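# Move the green block into the blue tray

## Task

Place the green block inside the blue tray. The attempt fails if the robot tips over or is left leaning, or if anything is knocked or moved out of the work area; the block must stay in the tray after the robot lets go.

## Robot and tools

ROBOT. An RB-Y1 simulation. It has a two-wheel drive base with two rear casters, a torso that squats, shifts, pitches and yaws, a head with pan and tilt, and two seven-joint arms, each ending in a parallel gripper. The base is 0.58 m wide and extends 0.10 m ahead of the wheel axle and 0.57 m behind it. Turning on the spot sweeps a 0.58 m radius. The wrist camera housings stick out sideways and can strike things.

FRAMES. All positions are in metres. The base frame sits on the floor midway between the drive wheels: x forward, y left, z up. The printed chest, left_hand and right_hand are in this frame. A hand point lies between the finger pads, 0.03 m back from the tips. Fingers point along the hand's -z axis and close along its x axis. base_odometry uses the base frame as it was at scene start. It only counts wheel rotation, so slips and bumps distort it. Heading is in rad, positive to the left.

move. One action per call. The same call also takes cameras (a list drawn from head_camera, left_wrist_camera, right_wrist_camera, all) and blocking. The allowed combinations are:
- base and/or joints, optionally with min_time_s or contact_limits;
- target alone or with min_time_s;
- contact_limits alone;
- nothing at all, which just reports the state and images.

base is a single velocity command for the whole base: {x_m_s, turn_rad_s, for_s}. x_m_s is forward speed in m/s, from 0.005 to 1.5 in either direction, or 0; negative drives backward. turn_rad_s is yaw rate in rad/s, from 0.02 to 1.509 in either direction, or 0; positive turns left. for_s is how long the command is applied, 0.1 to 5 s. This is a relative motion, not a destination. The base cannot move sideways. Distance covered is roughly speed times duration, and the base accelerates at about 0.4 m/s².

joints is one object keyed by joint name, giving absolute angles in rad (grippers in m of opening). Ranges:
- torso_squat_rad 0 to 1.2; torso_shift_rad -0.3 to 0.6; torso_pitch_rad -0.2 to 1.4 (positive bows forward); torso_yaw_rad -1.5 to 1.5 (positive left).
- Each arm: shoulder pitch ±2.356 (negative swings forward); shoulder roll, left 0 to 3.141 and right -3.141 to 0 (both lift the arm outward); shoulder yaw ±2.094; elbow -2.617 to 0.01 (negative bends); forearm roll ±3.141; wrist pitch -1.57 to 1.919; hand roll ±2.705.
- left_gripper_m and right_gripper_m 0 to 0.1.
- head_pan_rad ±0.523; head_tilt_rad -0.35 to 1.57 (positive looks down).

The torso also has combined limits, for example squat + shift <= 1.52 and squat - shift + pitch <= 1.57. Breaking one leaves the torso off_target.

target moves one hand to an absolute pose in the base frame: side is "left" or "right"; x, y and z are in m, within -3 to 3; quat_wxyz is in the same form as the printed hand lines. It is solved into joint angles, so the hand follows an arc, which is noticeable on long moves. Several short steps keep the path straighter. A target is refused while an earlier move is still running.

min_time_s (0.1 to 8) sets the minimum duration of arm, head and torso motions. contact_limits sets the gripper motor current in mA, 200 to 672.5 (672.5 at scene start). The setting persists, and lower values give a softer grip.

blocking: true or omitted makes the call wait until everything is at rest. false returns after about 0.5 s; check progress with wait(0).

OTHER TOOLS. wait(seconds 0 to 10, cameras) lets time pass and returns the state. stop(cameras) brakes every running motion. zoom_image(camera, region [x0,y0,x1,y1] in pixels, at most 504 by 504) enlarges part of a camera's latest image. Image sizes are 896x504 for the head camera and 644x364 for the wrist cameras. read_manual gives licence texts only. finished_scene ends the scene; the result must hold without the robot touching it.

RESULTS. Each motion reports a status:
- done; moving; reached (within 10 mm and 2°) or short, for a target;
- refused, with a reason, meaning nothing moved and the rest of that reply's calls are skipped;
- off_target, meaning the joint stopped away from its target and may still be pushing;
- contact_stop (torso only), time_out and limit_stop_at_<name>, which are unplanned stops;
- not_followed, or "joint command not followed", when the arm-collision check withheld the command;
- torque_fault.
Any unplanned stop also cancels the later calls in the same reply. on_its_own lists things the robot did by itself. motor_effort gives wheel load in %; a value over about 30 at rest suggests the base is pushing on something. lidar_m gives 12 distances at 30° sectors going counter-clockwise from straight ahead, measured 0.23 m above the floor. Joint torques, external torques and wrist force/torque readings are included but are offset and noisy.

GRASPING. Command a gripper opening at least 0.005 m narrower than the object. A gripper reporting off_target or done while holding is normal.

AVOID. Do not:
- bend or stand up fast with the arms reached out or carrying a load;
- brake hard while driving forward or bowed;
- drive into furniture, which the base does not stop for and which can tip the robot;
- let the two arms collide or press on each other, fingers and camera cases included; shoulder rolls of about 0.5 rad outward keep the hands apart;
- overload joints (torque fault, a 10 s freeze) or hold outstretched poses for long (motor heat, a 30-60 s stop);
- drop the block from height or knock other objects around.

Each tool is called after "Call:" in YAML: its name, and indented under it one key for each argument.

## Session

Call:
move:
  joints: {"head_tilt_rad":0.6}
  cameras: ["all"]

Scene clock: 0.73 s.
Joint torques (N m): left_arm=[-2.32 -0.35 0.77 -1.34 -0.15 -0.65 0.14] | right_arm=[-2.33 -0.19 -0.6 -1.76 0.07 -0.62 0.23]
External joint torques (N m): left_arm=[-0.02 -0.46 0.76 -0.04 -0.16 -0.04 0.16] | right_arm=[0.51 0.77 -0.53 0.01 0.01 0.05 0.21]
Wrist force (N): left_arm=[-0.5 1.7 -7.9] | right_arm=[-2.1 -0.4 -6.8]
Wrist torque (N m): left_arm=[-0.37 0.07 0.05] | right_arm=[0.19 0.10 -0.18]
Wrist force, peak (N): left_arm=[-1.1 2.2 -8.2] | right_arm=[-2.1 -0.5 -6.9]
move: done
base_odometry: x=+0.000 y=+0.000 heading=+0.000
lidar_m: 2.68 1.85 1.69 1.77 2.48 2.29 2.33 2.72 2.52 2.17 3.09 2.81
base_status: not commanded
joint_positions: torso_squat_rad=+0.350 torso_shift_rad=+0.000 torso_pitch_rad=+0.000 torso_yaw_rad=+0.000 left_shoulder_pitch_rad=+0.020 left_shoulder_roll_rad=+0.004 left_shoulder_yaw_rad=-0.044 left_elbow_rad=-0.246 left_forearm_roll_rad=-0.048 left_wrist_pitch_rad=-0.049 left_hand_roll_rad=-0.025 left_gripper_m=+0.099 right_shoulder_pitch_rad=+0.015 right_shoulder_roll_rad=-0.018 right_shoulder_yaw_rad=+0.001 right_elbow_rad=-0.299 right_forearm_roll_rad=-0.040 right_wrist_pitch_rad=-0.043 right_hand_roll_rad=+0.024 right_gripper_m=+0.101 head_pan_rad=+0.000 head_tilt_rad=+0.600
joint_status: all done
wheel_motors_off: 0
motor_effort: left_wheel=+1(1) right_wheel=+1(2)
chest: x=-0.2280 y=-0.0006 z=+1.2475 quat_wxyz=(+1.000, +0.000, +0.000, +0.000) (m; base frame)
left_hand: x=-0.1119 y=+0.2171 z=+0.5728 quat_wxyz=(+0.989, +0.003, -0.138, -0.055) (m; base frame)
right_hand: x=-0.0842 y=-0.2347 z=+0.5785 quat_wxyz=(+0.986, -0.008, -0.163, -0.009) (m; base frame)
pictures: head_camera, left_wrist_camera, right_wrist_camera

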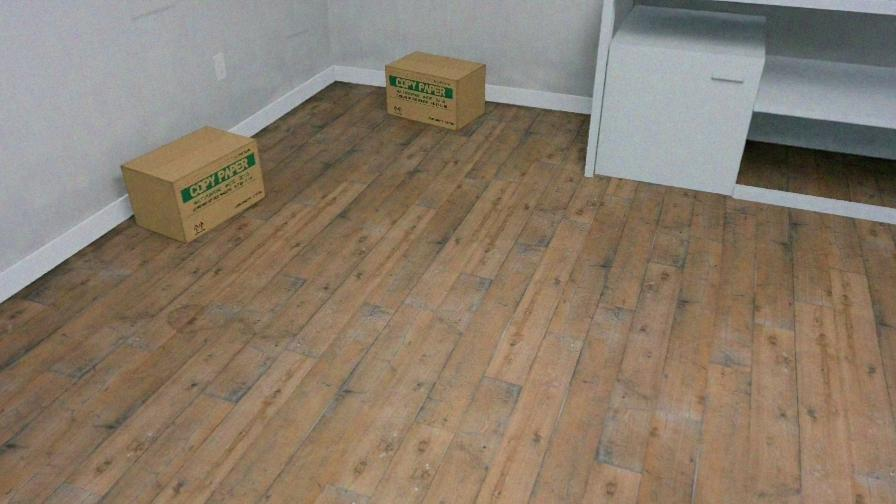

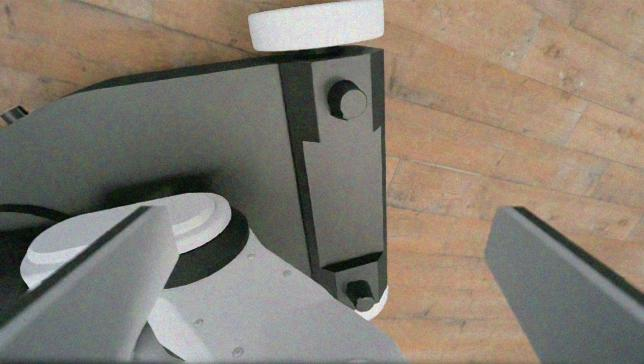

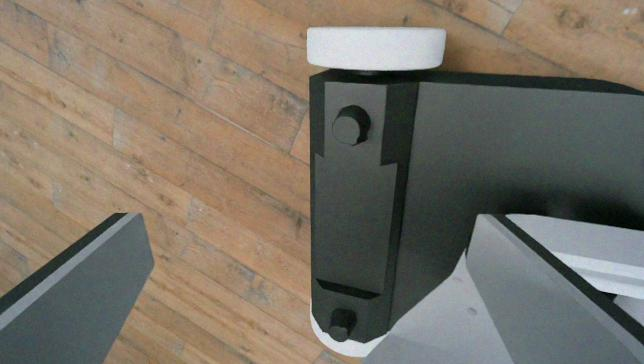

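Call:
move:
  joints: {"head_tilt_rad":0.25,"head_pan_rad":-0.5}
  cameras: ["head_camera"]

Call:
move:
  joints: {"head_tilt_rad":0.25,"head_pan_rad":0.5}
  cameras: ["head_camera"]

Call:
move:
  joints: {"head_pan_rad":0}
  base: {"turn_rad_s":-1.0,"for_s":1.57}
  cameras: ["head_camera"]

Scene clock: 2.50 s.
Joint torques (N m): left_arm=[-2.21 -0.67 0.61 -1.41 -0.22 -0.7 0.04] | right_arm=[-2.25 0.16 -0.27 -1.79 0.04 -0.88 0.29]
External joint torques (N m): left_arm=[0.08 -0.78 0.6 -0.11 -0.23 -0.08 0.05] | right_arm=[0.59 1.13 -0.2 -0.01 -0.03 -0.21 0.28]
Wrist force (N): left_arm=[-0.9 2.2 -7.8] | right_arm=[-2.1 -0.5 -6.8]
Wrist torque (N m): left_arm=[-0.44 0.05 0.09] | right_arm=[0.21 0.11 -0.19]
Wrist force, peak (N): left_arm=[-0.9 1.9 -8.2] | right_arm=[-2.1 -0.5 -7.0]
move: done
base_odometry: x=+0.000 y=+0.000 heading=+0.000
lidar_m: 2.70 1.84 1.71 1.77 2.48 2.29 2.31 2.73 2.52 2.16 3.10 2.81
base_status: not commanded
joint_positions: torso_squat_rad=+0.350 torso_shift_rad=+0.000 torso_pitch_rad=+0.000 torso_yaw_rad=+0.000 left_shoulder_pitch_rad=+0.020 left_shoulder_roll_rad=+0.004 left_shoulder_yaw_rad=-0.044 left_elbow_rad=-0.246 left_forearm_roll_rad=-0.048 left_wrist_pitch_rad=-0.049 left_hand_roll_rad=-0.025 left_gripper_m=+0.099 right_shoulder_pitch_rad=+0.015 right_shoulder_roll_rad=-0.018 right_shoulder_yaw_rad=+0.001 right_elbow_rad=-0.299 right_forearm_roll_rad=-0.040 right_wrist_pitch_rad=-0.043 right_hand_roll_rad=+0.024 right_gripper_m=+0.101 head_pan_rad=-0.500 head_tilt_rad=+0.250
joint_status: all done
wheel_motors_off: 0
motor_effort: left_wheel=+1(1) right_wheel=+1(2)
chest: x=-0.2280 y=-0.0006 z=+1.2475 quat_wxyz=(+1.000, +0.000, +0.000, +0.000) (m; base frame)
left_hand: x=-0.1119 y=+0.2171 z=+0.5728 quat_wxyz=(+0.989, +0.003, -0.138, -0.055) (m; base frame)
right_hand: x=-0.0842 y=-0.2347 z=+0.5785 quat_wxyz=(+0.986, -0.008, -0.163, -0.009) (m; base frame)
pictures: head_camera

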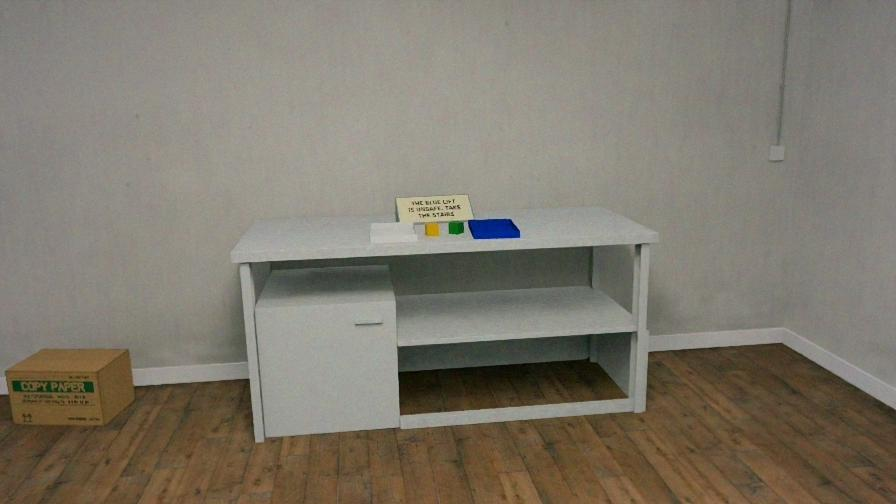

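Scene clock: 3.83 s.
Joint torques (N m): left_arm=[-2.1 -0.53 0.83 -1.39 -0.19 -0.67 0.11] | right_arm=[-2.37 0.24 -0.09 -1.57 0.15 -0.77 0.38]
External joint torques (N m): left_arm=[0.19 -0.64 0.82 -0.09 -0.2 -0.06 0.13] | right_arm=[0.48 1.2 -0.02 0.21 0.08 -0.1 0.36]
Wrist force (N): left_arm=[-0.6 2.0 -8.2] | right_arm=[-1.9 -0.4 -6.6]
Wrist torque (N m): left_arm=[-0.42 0.08 0.07] | right_arm=[0.19 0.12 -0.19]
Wrist force, peak (N): left_arm=[-0.6 2.0 -8.2] | right_arm=[-2.2 -0.4 -7.0]
move: done
base_odometry: x=+0.000 y=+0.000 heading=+0.000
lidar_m: 2.68 1.85 1.71 1.77 2.49 2.29 2.35 2.73 2.52 2.16 3.10 2.81
base_status: not commanded
joint_positions: torso_squat_rad=+0.350 torso_shift_rad=+0.000 torso_pitch_rad=+0.000 torso_yaw_rad=+0.000 left_shoulder_pitch_rad=+0.020 left_shoulder_roll_rad=+0.004 left_shoulder_yaw_rad=-0.044 left_elbow_rad=-0.246 left_forearm_roll_rad=-0.048 left_wrist_pitch_rad=-0.049 left_hand_roll_rad=-0.025 left_gripper_m=+0.099 right_shoulder_pitch_rad=+0.015 right_shoulder_roll_rad=-0.018 right_shoulder_yaw_rad=+0.001 right_elbow_rad=-0.299 right_forearm_roll_rad=-0.040 right_wrist_pitch_rad=-0.043 right_hand_roll_rad=+0.024 right_gripper_m=+0.101 head_pan_rad=+0.500 head_tilt_rad=+0.250
joint_status: all done
wheel_motors_off: 0
motor_effort: left_wheel=+1(1) right_wheel=+1(2)
chest: x=-0.2280 y=-0.0006 z=+1.2475 quat_wxyz=(+1.000, +0.000, +0.000, +0.000) (m; base frame)
left_hand: x=-0.1119 y=+0.2171 z=+0.5728 quat_wxyz=(+0.989, +0.003, -0.138, -0.055) (m; base frame)
right_hand: x=-0.0842 y=-0.2347 z=+0.5785 quat_wxyz=(+0.986, -0.008, -0.163, -0.009) (m; base frame)
pictures: head_camera

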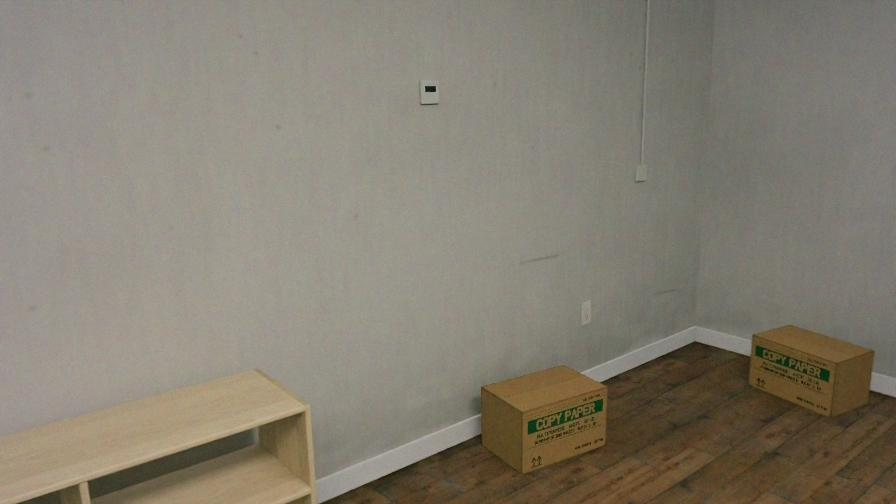

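Scene clock: 7.27 s.
Joint torques (N m): left_arm=[-2.25 -0.44 0.89 -1.46 -0.21 -0.76 0.03] | right_arm=[-2.44 -0.25 -0.41 -1.5 -0.05 -0.66 0.35]
External joint torques (N m): left_arm=[0.05 -0.54 0.87 -0.16 -0.22 -0.15 0.04] | right_arm=[0.4 0.71 -0.35 0.28 -0.12 0.01 0.33]
Wrist force (N): left_arm=[-1.1 1.7 -7.7] | right_arm=[-2.1 -0.4 -6.8]
Wrist torque (N m): left_arm=[-0.42 0.01 0.07] | right_arm=[0.20 0.10 -0.19]
Wrist force, peak (N): left_arm=[-0.4 1.7 -8.5] | right_arm=[-2.0 -0.6 -7.0]
move: done
base_odometry: x=+0.000 y=+0.000 heading=-1.227
lidar_m: 2.84 2.82 2.81 2.42 1.82 1.78 2.37 2.29 2.29 2.63 2.52 2.15
base_status: done (sent for 1.57 of 1.57 s)
joint_positions: torso_squat_rad=+0.350 torso_shift_rad=+0.000 torso_pitch_rad=+0.000 torso_yaw_rad=+0.000 left_shoulder_pitch_rad=+0.020 left_shoulder_roll_rad=+0.004 left_shoulder_yaw_rad=-0.044 left_elbow_rad=-0.246 left_forearm_roll_rad=-0.048 left_wrist_pitch_rad=-0.049 left_hand_roll_rad=-0.025 left_gripper_m=+0.099 right_shoulder_pitch_rad=+0.015 right_shoulder_roll_rad=-0.018 right_shoulder_yaw_rad=+0.001 right_elbow_rad=-0.299 right_forearm_roll_rad=-0.040 right_wrist_pitch_rad=-0.043 right_hand_roll_rad=+0.024 right_gripper_m=+0.101 head_pan_rad=+0.000 head_tilt_rad=+0.250
joint_status: all done
wheel_motors_off: 0
motor_effort: left_wheel=+4(26) right_wheel=+1(19)
chest: x=-0.2280 y=-0.0006 z=+1.2475 quat_wxyz=(+1.000, +0.000, +0.000, +0.000) (m; base frame)
left_hand: x=-0.1119 y=+0.2171 z=+0.5728 quat_wxyz=(+0.989, +0.003, -0.138, -0.055) (m; base frame)
right_hand: x=-0.0842 y=-0.2347 z=+0.5785 quat_wxyz=(+0.986, -0.008, -0.163, -0.009) (m; base frame)
pictures: head_camera

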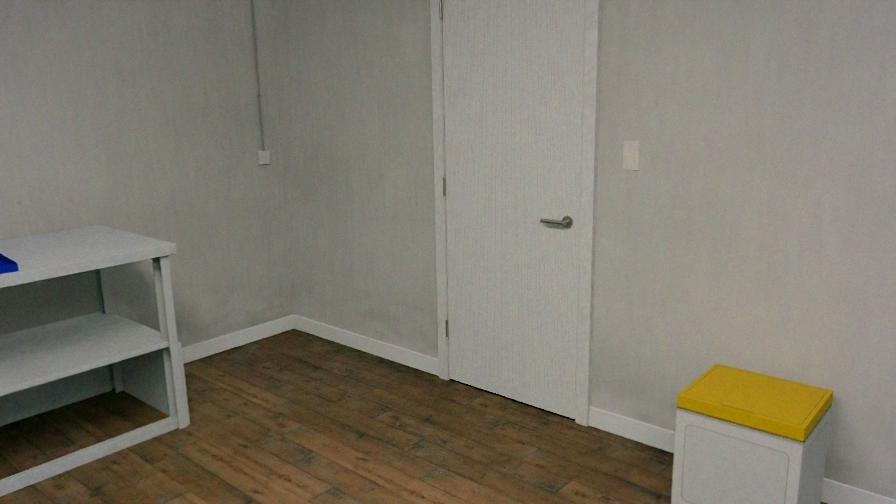

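Call:
move:
  base: {"turn_rad_s":0.5,"for_s":1.35}

Call:
move:
  base: {"x_m_s":0.4,"for_s":4.3}
  joints: {"head_tilt_rad":0.5}

Call:
move:
  base: {"turn_rad_s":0.2,"for_s":1.1}
  cameras: ["head_camera"]

Scene clock: 10.60 s.
Joint torques (N m): left_arm=[-2.15 -0.64 0.94 -1.45 -0.18 -0.73 0.11] | right_arm=[-2.5 -0.02 -0.31 -1.79 -0.03 -0.79 0.31]
External joint torques (N m): left_arm=[0.14 -0.76 0.93 -0.15 -0.19 -0.11 0.12] | right_arm=[0.34 0.93 -0.24 -0.01 -0.09 -0.12 0.29]
Wrist force (N): left_arm=[-0.8 1.8 -8.1] | right_arm=[-2.0 -0.4 -6.6]
Wrist torque (N m): left_arm=[-0.41 0.05 0.06] | right_arm=[0.19 0.11 -0.18]
Wrist force, peak (N): left_arm=[-1.1 2.3 -8.2] | right_arm=[-1.9 -0.6 -7.0]
move: done
base_odometry: x=+0.000 y=+0.000 heading=-0.544
lidar_m: 2.83 2.82 1.86 1.71 1.78 2.49 2.29 2.33 2.73 2.52 2.15 3.08
base_status: done (sent for 1.37 of 1.37 s)
joint_positions: torso_squat_rad=+0.350 torso_shift_rad=+0.000 torso_pitch_rad=+0.000 torso_yaw_rad=+0.000 left_shoulder_pitch_rad=+0.020 left_shoulder_roll_rad=+0.004 left_shoulder_yaw_rad=-0.044 left_elbow_rad=-0.246 left_forearm_roll_rad=-0.048 left_wrist_pitch_rad=-0.049 left_hand_roll_rad=-0.025 left_gripper_m=+0.099 right_shoulder_pitch_rad=+0.015 right_shoulder_roll_rad=-0.018 right_shoulder_yaw_rad=+0.001 right_elbow_rad=-0.299 right_forearm_roll_rad=-0.040 right_wrist_pitch_rad=-0.043 right_hand_roll_rad=+0.024 right_gripper_m=+0.101 head_pan_rad=+0.000 head_tilt_rad=+0.250
joint_status: not commanded
wheel_motors_off: 0
motor_effort: left_wheel=+1(22) right_wheel=+4(16)
chest: x=-0.2280 y=-0.0007 z=+1.2475 quat_wxyz=(+1.000, +0.000, +0.000, +0.000) (m; base frame)
left_hand: x=-0.1119 y=+0.2171 z=+0.5728 quat_wxyz=(+0.989, +0.003, -0.138, -0.055) (m; base frame)
right_hand: x=-0.0842 y=-0.2347 z=+0.5785 quat_wxyz=(+0.986, -0.008, -0.163, -0.009) (m; base frame)
pictures: none

Scene clock: 16.43 s.
Joint torques (N m): left_arm=[-1.78 -0.59 0.92 -1.27 -0.13 -0.76 0.14] | right_arm=[-2.05 0.08 -0.63 -1.74 0.04 -0.73 0.39]
External joint torques (N m): left_arm=[0.51 -0.7 0.9 0.03 -0.14 -0.14 0.16] | right_arm=[0.79 1.04 -0.56 0.03 -0.03 -0.06 0.38]
Wrist force (N): left_arm=[-0.5 1.6 -8.0] | right_arm=[-2.1 -0.6 -6.8]
Wrist torque (N m): left_arm=[-0.38 0.08 0.06] | right_arm=[0.23 0.10 -0.19]
Wrist force, peak (N): left_arm=[-1.0 2.3 -8.2] | right_arm=[-2.2 -0.7 -7.0]
move: done
base_odometry: x=+1.472 y=-0.889 heading=-0.543
lidar_m: 1.11 1.13 1.92 1.92 2.16 2.46 4.00 3.83 2.09 2.26 2.28 1.54
base_status: done (sent for 4.3 of 4.3 s)
joint_positions: torso_squat_rad=+0.350 torso_shift_rad=+0.000 torso_pitch_rad=+0.000 torso_yaw_rad=+0.000 left_shoulder_pitch_rad=+0.020 left_shoulder_roll_rad=+0.004 left_shoulder_yaw_rad=-0.044 left_elbow_rad=-0.246 left_forearm_roll_rad=-0.048 left_wrist_pitch_rad=-0.049 left_hand_roll_rad=-0.025 left_gripper_m=+0.099 right_shoulder_pitch_rad=+0.015 right_shoulder_roll_rad=-0.018 right_shoulder_yaw_rad=+0.001 right_elbow_rad=-0.299 right_forearm_roll_rad=-0.040 right_wrist_pitch_rad=-0.043 right_hand_roll_rad=+0.024 right_gripper_m=+0.101 head_pan_rad=+0.000 head_tilt_rad=+0.500
joint_status: all done
wheel_motors_off: 0
motor_effort: left_wheel=+4(28) right_wheel=-3(29)
chest: x=-0.2280 y=-0.0006 z=+1.2475 quat_wxyz=(+1.000, +0.000, +0.000, +0.000) (m; base frame)
left_hand: x=-0.1118 y=+0.2171 z=+0.5729 quat_wxyz=(+0.989, +0.003, -0.138, -0.055) (m; base frame)
right_hand: x=-0.0842 y=-0.2347 z=+0.5785 quat_wxyz=(+0.986, -0.008, -0.163, -0.009) (m; base frame)
pictures: none

Scene clock: 18.37 s.
Joint torques (N m): left_arm=[-1.85 -0.43 0.87 -1.33 -0.17 -0.77 0.01] | right_arm=[-1.91 0.26 -0.23 -1.56 0.02 -0.88 0.26]
External joint torques (N m): left_arm=[0.44 -0.55 0.86 -0.03 -0.18 -0.16 0.02] | right_arm=[0.93 1.21 -0.17 0.21 -0.05 -0.21 0.24]
Wrist force (N): left_arm=[-1.0 1.9 -7.6] | right_arm=[-2.0 -0.6 -6.6]
Wrist torque (N m): left_arm=[-0.40 0.02 0.08] | right_arm=[0.21 0.11 -0.19]
Wrist force, peak (N): left_arm=[-1.0 1.6 -8.4] | right_arm=[-2.2 -0.5 -6.9]
move: done
base_odometry: x=+1.472 y=-0.889 heading=-0.324
lidar_m: 1.11 1.18 1.94 1.93 2.14 3.63 4.00 3.01 2.08 2.26 1.54 1.72
base_status: done (sent for 1.1 of 1.1 s)
joint_positions: torso_squat_rad=+0.350 torso_shift_rad=+0.000 torso_pitch_rad=+0.000 torso_yaw_rad=+0.000 left_shoulder_pitch_rad=+0.020 left_shoulder_roll_rad=+0.004 left_shoulder_yaw_rad=-0.044 left_elbow_rad=-0.246 left_forearm_roll_rad=-0.048 left_wrist_pitch_rad=-0.049 left_hand_roll_rad=-0.025 left_gripper_m=+0.099 right_shoulder_pitch_rad=+0.015 right_shoulder_roll_rad=-0.018 right_shoulder_yaw_rad=+0.001 right_elbow_rad=-0.299 right_forearm_roll_rad=-0.040 right_wrist_pitch_rad=-0.043 right_hand_roll_rad=+0.024 right_gripper_m=+0.101 head_pan_rad=+0.000 head_tilt_rad=+0.500
joint_status: not commanded
wheel_motors_off: 0
motor_effort: left_wheel=-2(28) right_wheel=-2(26)
chest: x=-0.2280 y=-0.0006 z=+1.2475 quat_wxyz=(+1.000, +0.000, +0.000, +0.000) (m; base frame)
left_hand: x=-0.1118 y=+0.2171 z=+0.5729 quat_wxyz=(+0.989, +0.003, -0.138, -0.055) (m; base frame)
right_hand: x=-0.0842 y=-0.2347 z=+0.5785 quat_wxyz=(+0.986, -0.008, -0.163, -0.009) (m; base frame)
pictures: head_camera

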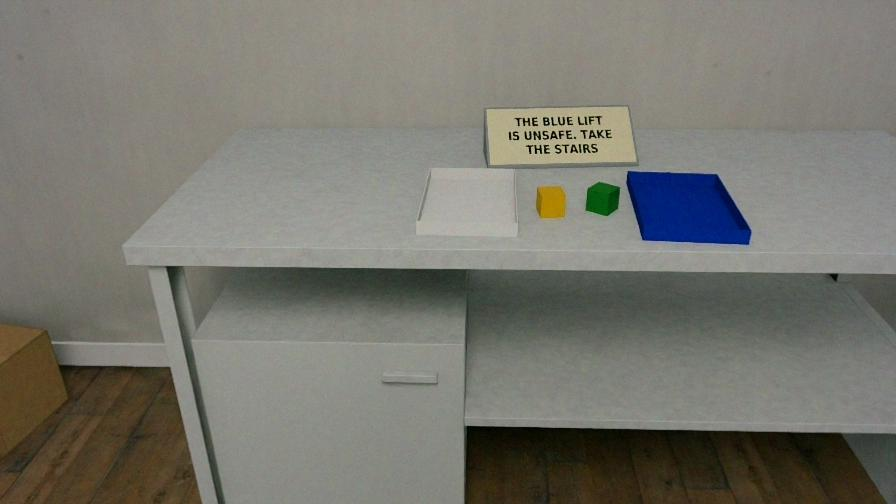

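Call:
zoom_image:
  camera: "head_camera"
  region: [520, 150, 680, 240]

Call:
move:
  joints: {"torso_pitch_rad":0.45,"head_tilt_rad":0.5}

Call:
move:
  target: {"side":"right","x":0.35,"y":-0.34,"z":1.05,"quat_wxyz":[0.966,0,-0.259,0]}
  min_time_s: 3
  cameras: ["head_camera"]

Scaled by 3.150 from the camera's 896x504 image, which has a finer 1280x720 frame.

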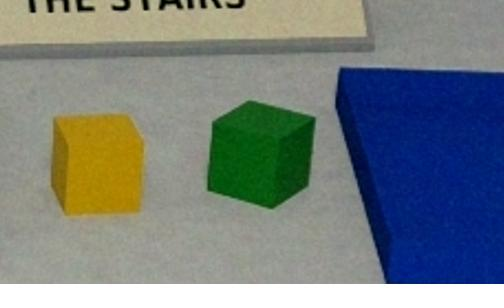

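Scene clock: 21.00 s.
Joint torques (N m): left_arm=[9.47 -0.37 0.92 2.95 -0.12 0.18 0.05] | right_arm=[9.47 -0.14 -0.51 2.84 -0.14 -0.03 0.33]
External joint torques (N m): left_arm=[0.27 -0.56 0.91 -0.3 -0.11 -0.04 0.05] | right_arm=[0.34 0.77 -0.25 0.06 -0.09 -0.21 0.33]
Wrist force (N): left_arm=[1.3 2.0 -7.8] | right_arm=[0.5 -0.6 -7.0]
Wrist torque (N m): left_arm=[-0.39 0.14 0.06] | right_arm=[0.22 0.25 -0.19]
Wrist force, peak (N): left_arm=[-0.1 2.1 -8.5] | right_arm=[0.1 -0.7 -7.2]
move: done
base_odometry: x=+1.472 y=-0.889 heading=-0.324
lidar_m: 1.11 1.18 1.93 1.92 2.13 3.62 3.99 3.03 2.09 2.26 1.53 1.73
base_status: not commanded
joint_positions: torso_squat_rad=+0.350 torso_shift_rad=+0.000 torso_pitch_rad=+0.450 torso_yaw_rad=+0.000 left_shoulder_pitch_rad=+0.020 left_shoulder_roll_rad=+0.004 left_shoulder_yaw_rad=-0.044 left_elbow_rad=-0.246 left_forearm_roll_rad=-0.048 left_wrist_pitch_rad=-0.049 left_hand_roll_rad=-0.025 left_gripper_m=+0.099 right_shoulder_pitch_rad=+0.015 right_shoulder_roll_rad=-0.018 right_shoulder_yaw_rad=+0.001 right_elbow_rad=-0.299 right_forearm_roll_rad=-0.040 right_wrist_pitch_rad=-0.043 right_hand_roll_rad=+0.024 right_gripper_m=+0.101 head_pan_rad=+0.000 head_tilt_rad=+0.500
joint_status: all done
wheel_motors_off: 0
motor_effort: left_wheel=-3(4) right_wheel=-1(2)
chest: x=-0.0934 y=-0.0006 z=+1.2167 quat_wxyz=(+0.975, +0.000, +0.223, +0.000) (m; base frame)
left_hand: x=-0.2824 y=+0.2171 z=+0.5587 quat_wxyz=(+0.995, -0.009, +0.087, -0.054) (m; base frame)
right_hand: x=-0.2548 y=-0.2347 z=+0.5518 quat_wxyz=(+0.998, -0.010, +0.061, -0.006) (m; base frame)
pictures: none

Scene clock: 24.33 s.
Joint torques (N m): left_arm=[9.53 -0.48 1.04 3.16 -0.22 0.19 0.17] | right_arm=[-10.29 -12.42 -10.33 -4.52 0.38 -0.78 0.18]
External joint torques (N m): left_arm=[0.32 -0.67 1.03 -0.1 -0.21 -0.04 0.17] | right_arm=[0.1 1.37 -2.24 -0.06 -0.26 0.09 0.15]
Wrist force (N): left_arm=[2.1 2.1 -7.7] | right_arm=[-3.2 -0.7 -6.5]
Wrist torque (N m): left_arm=[-0.43 0.20 0.07] | right_arm=[0.21 0.04 -0.17]
Wrist force, peak (N): left_arm=[1.8 2.1 -8.4] | right_arm=[-1.9 -0.7 -7.7]
move: done
base_odometry: x=+1.472 y=-0.889 heading=-0.324
lidar_m: 1.11 1.20 1.92 1.93 2.15 3.63 4.00 3.01 2.07 2.26 1.51 1.72
base_status: not commanded
joint_positions: torso_squat_rad=+0.350 torso_shift_rad=+0.000 torso_pitch_rad=+0.450 torso_yaw_rad=+0.000 left_shoulder_pitch_rad=+0.020 left_shoulder_roll_rad=+0.004 left_shoulder_yaw_rad=-0.044 left_elbow_rad=-0.246 left_forearm_roll_rad=-0.048 left_wrist_pitch_rad=-0.049 left_hand_roll_rad=-0.025 left_gripper_m=+0.099 right_shoulder_pitch_rad=-0.554 right_shoulder_roll_rad=-0.987 right_shoulder_yaw_rad=-0.191 right_elbow_rad=-2.103 right_forearm_roll_rad=-0.847 right_wrist_pitch_rad=+1.624 right_hand_roll_rad=-0.478 right_gripper_m=+0.101 head_pan_rad=+0.000 head_tilt_rad=+0.500
joint_status: all done
wheel_motors_off: 0
motor_effort: left_wheel=-4(4) right_wheel=-1(2)
chest: x=-0.0934 y=-0.0006 z=+1.2167 quat_wxyz=(+0.975, +0.000, +0.223, +0.000) (m; base frame)
left_hand: x=-0.2824 y=+0.2171 z=+0.5587 quat_wxyz=(+0.995, -0.009, +0.087, -0.054) (m; base frame)
right_hand: x=+0.3496 y=-0.3400 z=+1.0501 quat_wxyz=(+0.966, +0.000, -0.260, +0.000) (m; base frame)
right_hand_status: reached (checked arc, planned for 3.0 s): 0 mm and 0.1 deg off.
pictures: head_camera

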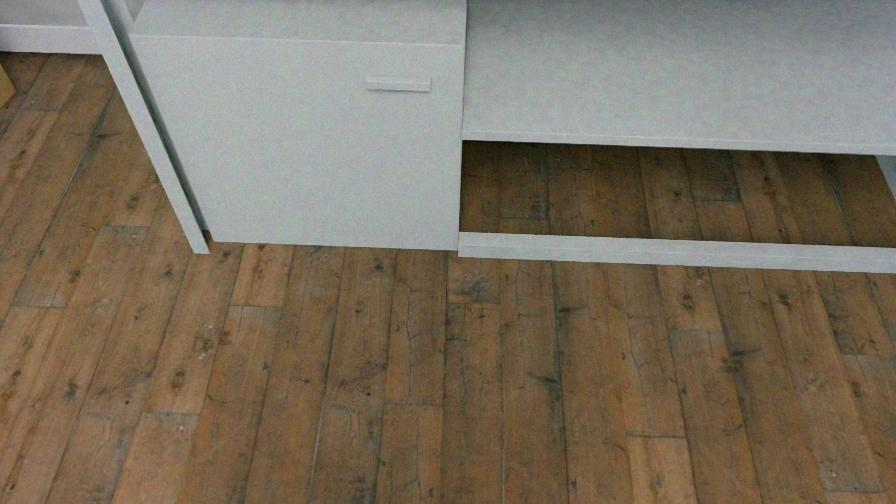

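Call:
move:
  base: {"x_m_s":0.3,"for_s":2.4}
  joints: {"head_tilt_rad":0.4,"head_pan_rad":-0.3}

Call:
move:
  target: {"side":"right","x":0.56,"y":-0.34,"z":1.03,"quat_wxyz":[0.9135,0,0,-0.4067]}
  min_time_s: 2.5
  cameras: ["head_camera","right_wrist_camera"]

Scene clock: 28.37 s.
Joint torques (N m): left_arm=[9.89 -0.39 0.49 3.15 -0.27 0.19 0.16] | right_arm=[-10.18 -12.67 -10.22 -4.51 0.47 -0.72 0.17]
External joint torques (N m): left_arm=[0.68 -0.58 0.48 -0.11 -0.26 -0.03 0.15] | right_arm=[0.2 1.11 -2.13 -0.05 -0.17 0.15 0.14]
Wrist force (N): left_arm=[2.0 2.3 -8.1] | right_arm=[-3.4 -0.7 -6.4]
Wrist torque (N m): left_arm=[-0.45 0.17 0.06] | right_arm=[0.19 0.02 -0.18]
Wrist force, peak (N): left_arm=[1.8 2.2 -8.9] | right_arm=[-3.1 -0.8 -6.8]
move: done
base_odometry: x=+2.155 y=-1.118 heading=-0.323
lidar_m: 0.39 0.42 0.60 1.85 2.01 2.94 4.71 2.56 2.37 1.20 1.22 1.07
base_status: done (sent for 2.4 of 2.4 s)
joint_positions: torso_squat_rad=+0.350 torso_shift_rad=+0.000 torso_pitch_rad=+0.450 torso_yaw_rad=+0.000 left_shoulder_pitch_rad=+0.020 left_shoulder_roll_rad=+0.004 left_shoulder_yaw_rad=-0.044 left_elbow_rad=-0.246 left_forearm_roll_rad=-0.048 left_wrist_pitch_rad=-0.049 left_hand_roll_rad=-0.025 left_gripper_m=+0.099 right_shoulder_pitch_rad=-0.554 right_shoulder_roll_rad=-0.987 right_shoulder_yaw_rad=-0.191 right_elbow_rad=-2.103 right_forearm_roll_rad=-0.847 right_wrist_pitch_rad=+1.624 right_hand_roll_rad=-0.478 right_gripper_m=+0.101 head_pan_rad=-0.300 head_tilt_rad=+0.400
joint_status: all done
wheel_motors_off: 0
motor_effort: left_wheel=+0(25) right_wheel=-4(27)
chest: x=-0.0934 y=-0.0006 z=+1.2167 quat_wxyz=(+0.975, +0.000, +0.223, +0.000) (m; base frame)
left_hand: x=-0.2823 y=+0.2171 z=+0.5587 quat_wxyz=(+0.995, -0.009, +0.086, -0.054) (m; base frame)
right_hand: x=+0.3496 y=-0.3400 z=+1.0500 quat_wxyz=(+0.966, +0.000, -0.260, +0.000) (m; base frame)
pictures: none

Scene clock: 31.27 s.
Joint torques (N m): left_arm=[9.92 -0.3 0.73 3.12 -0.18 0.18 0.18] | right_arm=[-23.48 -9.29 0.24 -6.69 0.52 -1.1 0.05]
External joint torques (N m): left_arm=[0.71 -0.48 0.72 -0.14 -0.18 -0.05 0.17] | right_arm=[0.58 1.38 1.29 0.99 0.23 -0.29 0.03]
Wrist force (N): left_arm=[1.7 2.3 -8.0] | right_arm=[-2.1 -2.2 -6.9]
Wrist torque (N m): left_arm=[-0.44 0.16 0.06] | right_arm=[0.27 0.12 -0.18]
Wrist force, peak (N): left_arm=[2.1 2.2 -8.4] | right_arm=[-2.1 -2.6 -7.2]
move: short
base_odometry: x=+2.155 y=-1.118 heading=-0.323
lidar_m: 0.39 0.41 0.62 1.87 2.02 2.93 4.70 2.57 2.37 1.18 1.22 1.07
base_status: not commanded
joint_positions: torso_squat_rad=+0.350 torso_shift_rad=+0.000 torso_pitch_rad=+0.450 torso_yaw_rad=+0.000 left_shoulder_pitch_rad=+0.020 left_shoulder_roll_rad=+0.004 left_shoulder_yaw_rad=-0.044 left_elbow_rad=-0.246 left_forearm_roll_rad=-0.048 left_wrist_pitch_rad=-0.049 left_hand_roll_rad=-0.025 left_gripper_m=+0.099 right_shoulder_pitch_rad=-1.711 right_shoulder_roll_rad=-0.673 right_shoulder_yaw_rad=+0.169 right_elbow_rad=-0.267 right_forearm_roll_rad=-0.534 right_wrist_pitch_rad=+1.169 right_hand_roll_rad=-0.728 right_gripper_m=+0.101 head_pan_rad=-0.300 head_tilt_rad=+0.400
joint_status: all done
wheel_motors_off: 0
motor_effort: left_wheel=+1(1) right_wheel=-3(4)
chest: x=-0.0934 y=-0.0006 z=+1.2167 quat_wxyz=(+0.975, +0.000, +0.223, +0.000) (m; base frame)
left_hand: x=-0.2823 y=+0.2171 z=+0.5587 quat_wxyz=(+0.995, -0.009, +0.086, -0.054) (m; base frame)
right_hand: x=+0.5592 y=-0.3397 z=+1.0300 quat_wxyz=(+0.893, +0.048, -0.207, -0.397) (m; base frame)
right_hand_status: short (checked arc, as near as the solve gets, planned for 2.5 s): 1 mm and 24.5 deg off. The place is met; only the turn is off.
pictures: head_camera, right_wrist_camera

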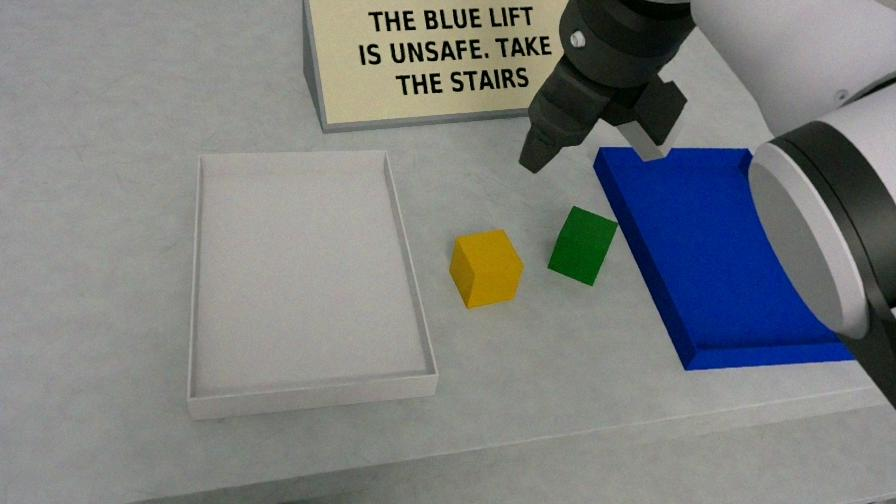

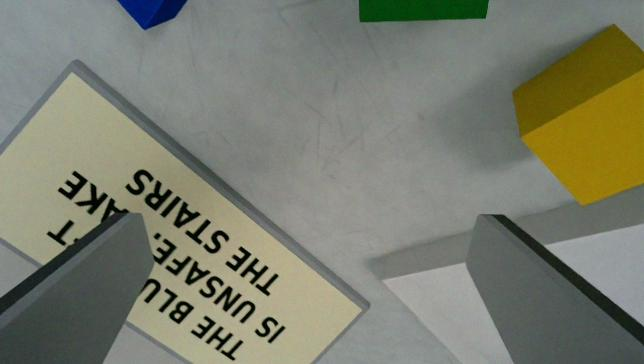

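Call:
move:
  target: {"side":"right","x":0.38,"y":-0.36,"z":1.03,"quat_wxyz":[0.9135,0,0,-0.4067]}
  min_time_s: 2

Call:
move:
  base: {"x_m_s":0.2,"for_s":0.8}
  cameras: ["head_camera","right_wrist_camera"]

Scene clock: 34.07 s.
Joint torques (N m): left_arm=[9.89 -0.48 0.72 3.09 -0.13 0.18 0.05] | right_arm=[-16.35 -13.16 -7.96 -3.15 0.06 0.01 0.15]
External joint torques (N m): left_arm=[0.68 -0.66 0.71 -0.17 -0.12 -0.05 0.04] | right_arm=[0.94 1.44 0.54 -0.37 -0.15 0 0.15]
Wrist force (N): left_arm=[1.8 2.1 -8.1] | right_arm=[0.1 -0.6 -7.4]
Wrist torque (N m): left_arm=[-0.40 0.17 0.07] | right_arm=[0.19 0.25 -0.14]
Wrist force, peak (N): left_arm=[1.9 2.3 -8.4] | right_arm=[-1.5 -2.5 -7.4]
move: done
base_odometry: x=+2.155 y=-1.118 heading=-0.323
lidar_m: 0.38 0.41 0.63 1.85 2.01 2.93 4.72 2.54 2.37 1.18 1.21 1.07
base_status: not commanded
joint_positions: torso_squat_rad=+0.350 torso_shift_rad=+0.000 torso_pitch_rad=+0.450 torso_yaw_rad=+0.000 left_shoulder_pitch_rad=+0.020 left_shoulder_roll_rad=+0.004 left_shoulder_yaw_rad=-0.044 left_elbow_rad=-0.246 left_forearm_roll_rad=-0.048 left_wrist_pitch_rad=-0.049 left_hand_roll_rad=-0.025 left_gripper_m=+0.099 right_shoulder_pitch_rad=-1.232 right_shoulder_roll_rad=-1.165 right_shoulder_yaw_rad=+0.483 right_elbow_rad=-1.295 right_forearm_roll_rad=-1.257 right_wrist_pitch_rad=+1.745 right_hand_roll_rad=-1.165 right_gripper_m=+0.101 head_pan_rad=-0.300 head_tilt_rad=+0.400
joint_status: all done
wheel_motors_off: 0
motor_effort: left_wheel=+1(1) right_wheel=-3(3)
chest: x=-0.0934 y=-0.0006 z=+1.2167 quat_wxyz=(+0.975, +0.000, +0.223, +0.000) (m; base frame)
left_hand: x=-0.2823 y=+0.2171 z=+0.5587 quat_wxyz=(+0.995, -0.009, +0.086, -0.054) (m; base frame)
right_hand: x=+0.3798 y=-0.3595 z=+1.0305 quat_wxyz=(+0.914, +0.000, +0.003, -0.406) (m; base frame)
right_hand_status: reached (checked arc, planned for 2.0 s): 1 mm and 0.3 deg off.
pictures: none

Scene clock: 35.93 s.
Joint torques (N m): left_arm=[9.81 -0.54 0.79 2.98 -0.14 0.24 0.18] | right_arm=[-16.33 -13.07 -8.38 -2.82 0.13 0.06 0.16]
External joint torques (N m): left_arm=[0.6 -0.73 0.77 -0.28 -0.13 0.01 0.17] | right_arm=[0.96 1.53 0.12 -0.03 -0.08 0.05 0.16]
Wrist force (N): left_arm=[1.9 2.5 -8.2] | right_arm=[-0.1 -0.6 -7.4]
Wrist torque (N m): left_arm=[-0.44 0.15 0.06] | right_arm=[0.18 0.22 -0.15]
Wrist force, peak (N): left_arm=[1.5 1.8 -8.6] | right_arm=[0.0 -0.6 -7.6]
move: done
base_odometry: x=+2.307 y=-1.169 heading=-0.323
lidar_m: 0.23 0.25 0.36 1.87 1.97 3.07 4.88 2.66 2.39 1.17 1.18 0.24
base_status: done (sent for 0.8 of 0.8 s)
joint_positions: torso_squat_rad=+0.350 torso_shift_rad=+0.000 torso_pitch_rad=+0.450 torso_yaw_rad=+0.000 left_shoulder_pitch_rad=+0.020 left_shoulder_roll_rad=+0.004 left_shoulder_yaw_rad=-0.044 left_elbow_rad=-0.246 left_forearm_roll_rad=-0.048 left_wrist_pitch_rad=-0.049 left_hand_roll_rad=-0.025 left_gripper_m=+0.099 right_shoulder_pitch_rad=-1.232 right_shoulder_roll_rad=-1.165 right_shoulder_yaw_rad=+0.483 right_elbow_rad=-1.295 right_forearm_roll_rad=-1.257 right_wrist_pitch_rad=+1.745 right_hand_roll_rad=-1.165 right_gripper_m=+0.101 head_pan_rad=-0.300 head_tilt_rad=+0.400
joint_status: not commanded
wheel_motors_off: 0
motor_effort: left_wheel=+1(22) right_wheel=-2(18)
chest: x=-0.0934 y=-0.0006 z=+1.2167 quat_wxyz=(+0.975, +0.000, +0.223, +0.000) (m; base frame)
left_hand: x=-0.2823 y=+0.2171 z=+0.5587 quat_wxyz=(+0.995, -0.009, +0.087, -0.054) (m; base frame)
right_hand: x=+0.3798 y=-0.3595 z=+1.0304 quat_wxyz=(+0.914, +0.000, +0.003, -0.406) (m; base frame)
pictures: head_camera, right_wrist_camera

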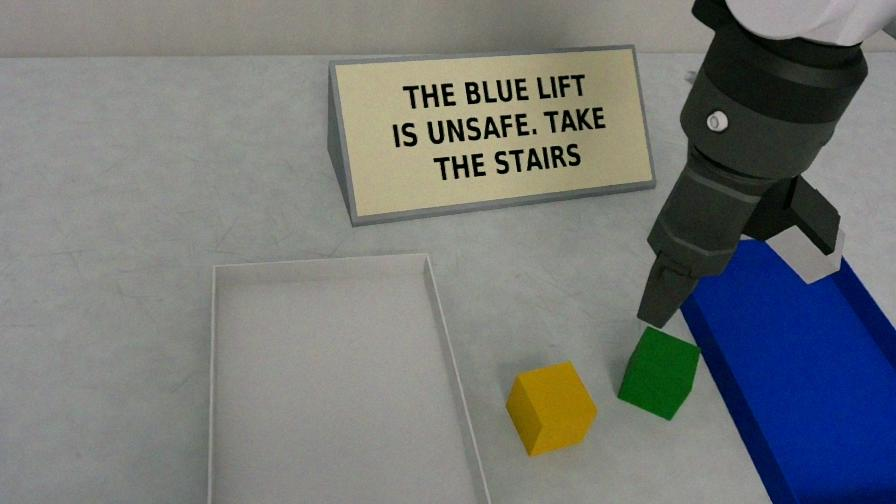

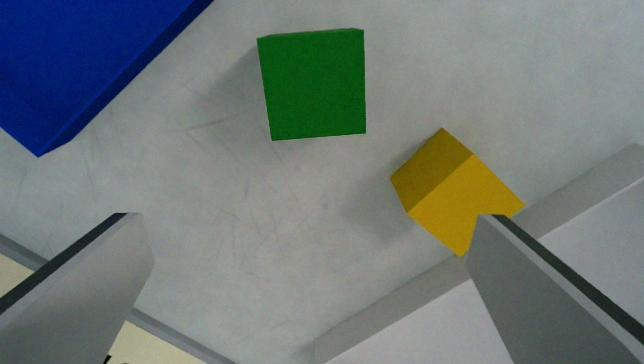

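Call:
move:
  target: {"side":"right","x":0.374,"y":-0.37,"z":0.94,"quat_wxyz":[0.9135,0,0,-0.4067]}
  min_time_s: 1.5
  cameras: ["head_camera","right_wrist_camera"]

Scene clock: 38.40 s.
Joint torques (N m): left_arm=[9.88 -0.4 0.7 3.08 -0.21 0.13 0.1] | right_arm=[-14.64 -12.77 -7.38 -2.24 0.59 -0.19 0.65]
External joint torques (N m): left_arm=[0.67 -0.59 0.68 -0.18 -0.2 -0.09 0.09] | right_arm=[2.03 2.48 0.77 0.84 0.37 -0.19 0.65]
Wrist force (N): left_arm=[2.1 2.1 -7.7] | right_arm=[0.3 -0.7 -7.6]
Wrist torque (N m): left_arm=[-0.41 0.23 0.08] | right_arm=[0.23 0.25 -0.24]
Wrist force, peak (N): left_arm=[2.2 2.3 -8.3] | right_arm=[0.3 -0.7 -7.7]
move: done
base_odometry: x=+2.307 y=-1.169 heading=-0.323
lidar_m: 0.22 0.24 0.38 1.89 1.98 3.08 4.88 2.62 2.39 1.16 1.17 0.24
base_status: not commanded
joint_positions: torso_squat_rad=+0.350 torso_shift_rad=+0.000 torso_pitch_rad=+0.450 torso_yaw_rad=+0.000 left_shoulder_pitch_rad=+0.020 left_shoulder_roll_rad=+0.004 left_shoulder_yaw_rad=-0.044 left_elbow_rad=-0.246 left_forearm_roll_rad=-0.048 left_wrist_pitch_rad=-0.049 left_hand_roll_rad=-0.025 left_gripper_m=+0.099 right_shoulder_pitch_rad=-1.094 right_shoulder_roll_rad=-1.087 right_shoulder_yaw_rad=+0.526 right_elbow_rad=-1.216 right_forearm_roll_rad=-1.182 right_wrist_pitch_rad=+1.538 right_hand_roll_rad=-1.105 right_gripper_m=+0.101 head_pan_rad=-0.300 head_tilt_rad=+0.400
joint_status: all done
wheel_motors_off: 0
motor_effort: left_wheel=+1(1) right_wheel=-3(3)
chest: x=-0.0934 y=-0.0006 z=+1.2167 quat_wxyz=(+0.975, +0.000, +0.223, +0.000) (m; base frame)
left_hand: x=-0.2823 y=+0.2171 z=+0.5587 quat_wxyz=(+0.995, -0.009, +0.087, -0.054) (m; base frame)
right_hand: x=+0.3740 y=-0.3699 z=+0.9402 quat_wxyz=(+0.914, +0.000, +0.000, -0.407) (m; base frame)
right_hand_status: reached (checked arc, planned for 1.5 s): 0 mm and 0.0 deg off.
pictures: head_camera, right_wrist_camera

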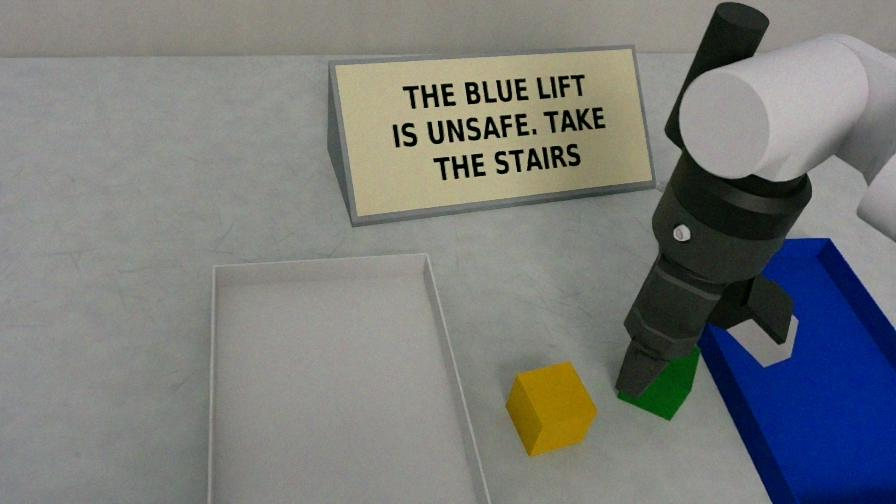

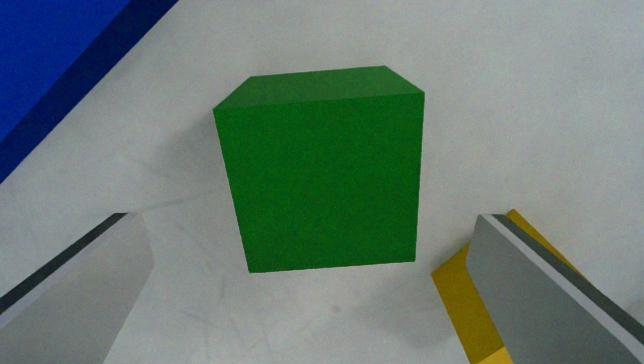

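Call:
move:
  target: {"side":"right","x":0.367,"y":-0.376,"z":0.883,"quat_wxyz":[0.924,0,0,-0.383]}
  min_time_s: 1.5
  cameras: ["head_camera","right_wrist_camera"]

Scene clock: 40.53 s.
Joint torques (N m): left_arm=[9.83 -0.63 0.64 2.98 -0.16 0.22 0.15] | right_arm=[15.28 5.85 13.41 6.75 5.93 -7.32 0.51]
External joint torques (N m): left_arm=[0.73 -0.75 0.64 -0.24 -0.15 0.01 0.14] | right_arm=[31.7 21.18 20.99 9.93 5.69 -7.28 0.51]
Wrist force (N): left_arm=[1.8 2.1 -7.8] | right_arm=[-10.9 -6.8 105.1]
Wrist torque (N m): left_arm=[-0.41 0.19 0.08] | right_arm=[-0.89 6.86 0.00]
Wrist force, peak (N): left_arm=[2.0 2.5 -8.3] | right_arm=[-10.8 -7.6 109.0]
move: done
base_odometry: x=+2.307 y=-1.169 heading=-0.323
lidar_m: 0.22 0.25 0.37 1.87 1.98 3.06 4.88 2.64 2.37 1.17 1.19 0.24
base_status: not commanded
joint_positions: torso_squat_rad=+0.350 torso_shift_rad=-0.002 torso_pitch_rad=+0.446 torso_yaw_rad=-0.001 left_shoulder_pitch_rad=+0.020 left_shoulder_roll_rad=+0.004 left_shoulder_yaw_rad=-0.044 left_elbow_rad=-0.246 left_forearm_roll_rad=-0.048 left_wrist_pitch_rad=-0.049 left_hand_roll_rad=-0.025 left_gripper_m=+0.099 right_shoulder_pitch_rad=-1.045 right_shoulder_roll_rad=-1.022 right_shoulder_yaw_rad=+0.555 right_elbow_rad=-1.118 right_forearm_roll_rad=-1.139 right_wrist_pitch_rad=+1.409 right_hand_roll_rad=-0.999 right_gripper_m=+0.101 head_pan_rad=-0.300 head_tilt_rad=+0.400
joint_status: all done
wheel_motors_off: 0
motor_effort: left_wheel=+2(2) right_wheel=-2(3)
chest: x=-0.0955 y=+0.0003 z=+1.2171 quat_wxyz=(+0.975, -0.001, +0.221, +0.000) (m; base frame)
left_hand: x=-0.2819 y=+0.2168 z=+0.5580 quat_wxyz=(+0.995, -0.010, +0.085, -0.055) (m; base frame)
right_hand: x=+0.3698 y=-0.3756 z=+0.8919 quat_wxyz=(+0.924, +0.003, -0.008, -0.383) (m; base frame)
right_hand_status: reached (checked arc, planned for 1.5 s): 9 mm and 1.0 deg off.
pictures: head_camera, right_wrist_camera

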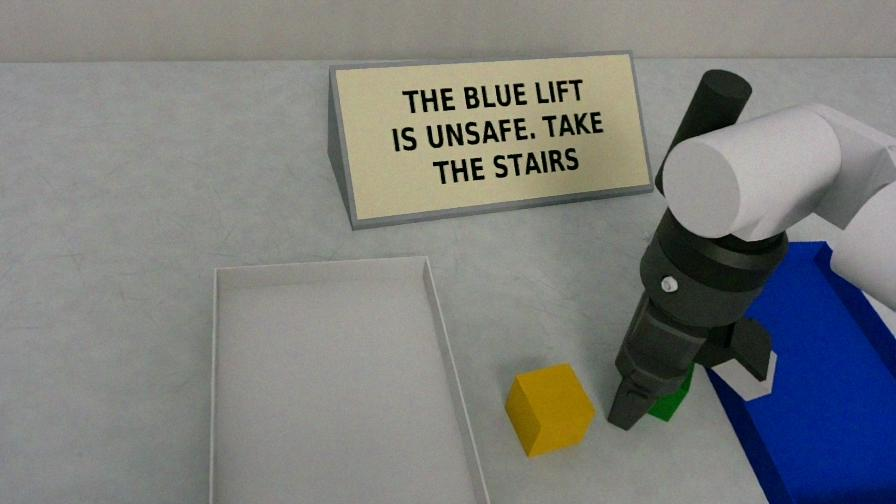

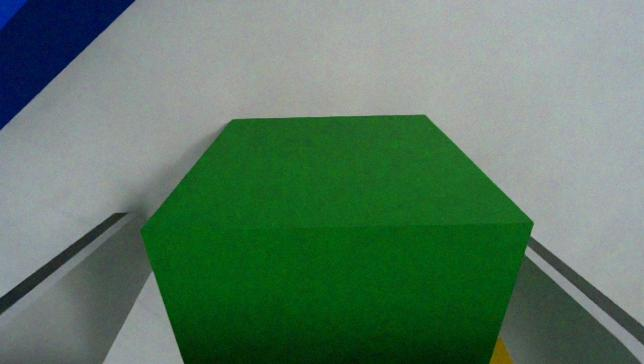

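Call:
move:
  target: {"side":"right","x":0.369,"y":-0.376,"z":0.899,"quat_wxyz":[0.924,0,0,-0.383]}

Call:
move:
  joints: {"right_gripper_m":0.035}
  contact_limits: {"right_gripper_m":400}
  cameras: ["right_wrist_camera"]

Scene clock: 41.53 s.
Joint torques (N m): left_arm=[9.8 -0.25 1.07 2.97 -0.12 0.18 0.13] | right_arm=[-14.28 -12.73 -6.2 -2.24 0.29 -0.15 0.26]
External joint torques (N m): left_arm=[0.6 -0.44 1.05 -0.29 -0.11 -0.04 0.12] | right_arm=[2.25 2.58 1.35 0.93 0.07 -0.14 0.26]
Wrist force (N): left_arm=[2.1 2.1 -8.2] | right_arm=[-1.7 0.7 -4.4]
Wrist torque (N m): left_arm=[-0.38 0.21 0.06] | right_arm=[0.08 -0.11 -0.22]
Wrist force, peak (N): left_arm=[2.1 2.3 -8.4] | right_arm=[-11.2 -6.8 105.8]
move: done
base_odometry: x=+2.307 y=-1.169 heading=-0.323
lidar_m: 0.23 0.24 0.37 1.87 1.99 3.06 4.87 2.66 2.37 1.17 1.19 0.23
base_status: not commanded
joint_positions: torso_squat_rad=+0.350 torso_shift_rad=+0.000 torso_pitch_rad=+0.450 torso_yaw_rad=+0.000 left_shoulder_pitch_rad=+0.020 left_shoulder_roll_rad=+0.004 left_shoulder_yaw_rad=-0.044 left_elbow_rad=-0.246 left_forearm_roll_rad=-0.048 left_wrist_pitch_rad=-0.049 left_hand_roll_rad=-0.025 left_gripper_m=+0.099 right_shoulder_pitch_rad=-1.061 right_shoulder_roll_rad=-1.028 right_shoulder_yaw_rad=+0.553 right_elbow_rad=-1.113 right_forearm_roll_rad=-1.151 right_wrist_pitch_rad=+1.439 right_hand_roll_rad=-0.994 right_gripper_m=+0.101 head_pan_rad=-0.300 head_tilt_rad=+0.400
joint_status: all done
wheel_motors_off: 0
motor_effort: left_wheel=+2(6) right_wheel=-3(10)
chest: x=-0.0935 y=-0.0006 z=+1.2167 quat_wxyz=(+0.975, +0.000, +0.223, +0.000) (m; base frame)
left_hand: x=-0.2823 y=+0.2171 z=+0.5587 quat_wxyz=(+0.995, -0.009, +0.086, -0.054) (m; base frame)
right_hand: x=+0.3701 y=-0.3762 z=+0.8964 quat_wxyz=(+0.924, +0.000, +0.002, -0.383) (m; base frame)
right_hand_status: reached (checked arc, planned for 0.2 s): 3 mm and 0.2 deg off.
pictures: none

Scene clock: 42.80 s.
Joint torques (N m): left_arm=[9.81 -0.47 0.9 3.18 -0.12 0.16 0.11] | right_arm=[-14.33 -12.71 -6.28 -2.4 0.3 -0.14 0.49]
External joint torques (N m): left_arm=[0.6 -0.65 0.89 -0.07 -0.11 -0.07 0.1] | right_arm=[2.2 2.59 1.26 0.76 0.09 -0.14 0.49]
Wrist force (N): left_arm=[2.2 2.1 -7.4] | right_arm=[-1.0 0.3 -6.2]
Wrist torque (N m): left_arm=[-0.41 0.24 0.09] | right_arm=[0.04 -0.01 -0.24]
Wrist force, peak (N): left_arm=[2.3 2.2 -8.2] | right_arm=[-1.3 0.6 -6.8]
move: off_target
base_odometry: x=+2.307 y=-1.169 heading=-0.323
lidar_m: 0.22 0.24 0.38 1.89 1.97 3.06 4.88 2.63 2.37 1.17 1.19 0.24
base_status: not commanded
joint_positions: torso_squat_rad=+0.350 torso_shift_rad=+0.000 torso_pitch_rad=+0.450 torso_yaw_rad=+0.000 left_shoulder_pitch_rad=+0.020 left_shoulder_roll_rad=+0.004 left_shoulder_yaw_rad=-0.044 left_elbow_rad=-0.246 left_forearm_roll_rad=-0.048 left_wrist_pitch_rad=-0.049 left_hand_roll_rad=-0.025 left_gripper_m=+0.099 right_shoulder_pitch_rad=-1.061 right_shoulder_roll_rad=-1.028 right_shoulder_yaw_rad=+0.553 right_elbow_rad=-1.113 right_forearm_roll_rad=-1.151 right_wrist_pitch_rad=+1.439 right_hand_roll_rad=-0.994 right_gripper_m=+0.051 head_pan_rad=-0.300 head_tilt_rad=+0.400
joint_status: right_gripper_m off_target (ended at +0.051, target +0.035)
wheel_motors_off: 0
motor_effort: left_wheel=+2(3) right_wheel=-3(4)
contact_limits: right_gripper_m 400 mA
chest: x=-0.0935 y=-0.0006 z=+1.2167 quat_wxyz=(+0.975, +0.000, +0.223, +0.000) (m; base frame)
left_hand: x=-0.2823 y=+0.2171 z=+0.5587 quat_wxyz=(+0.995, -0.009, +0.086, -0.054) (m; base frame)
right_hand: x=+0.3701 y=-0.3762 z=+0.8964 quat_wxyz=(+0.924, +0.000, +0.002, -0.383) (m; base frame)
pictures: right_wrist_camera

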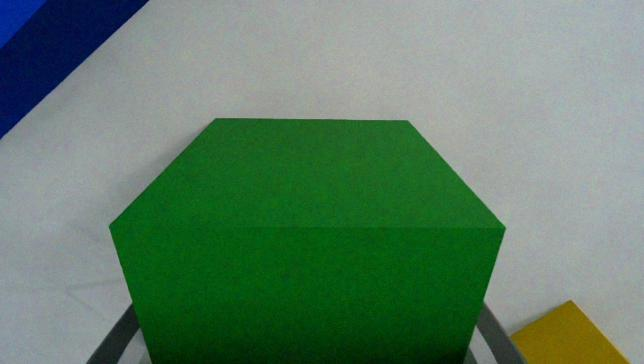

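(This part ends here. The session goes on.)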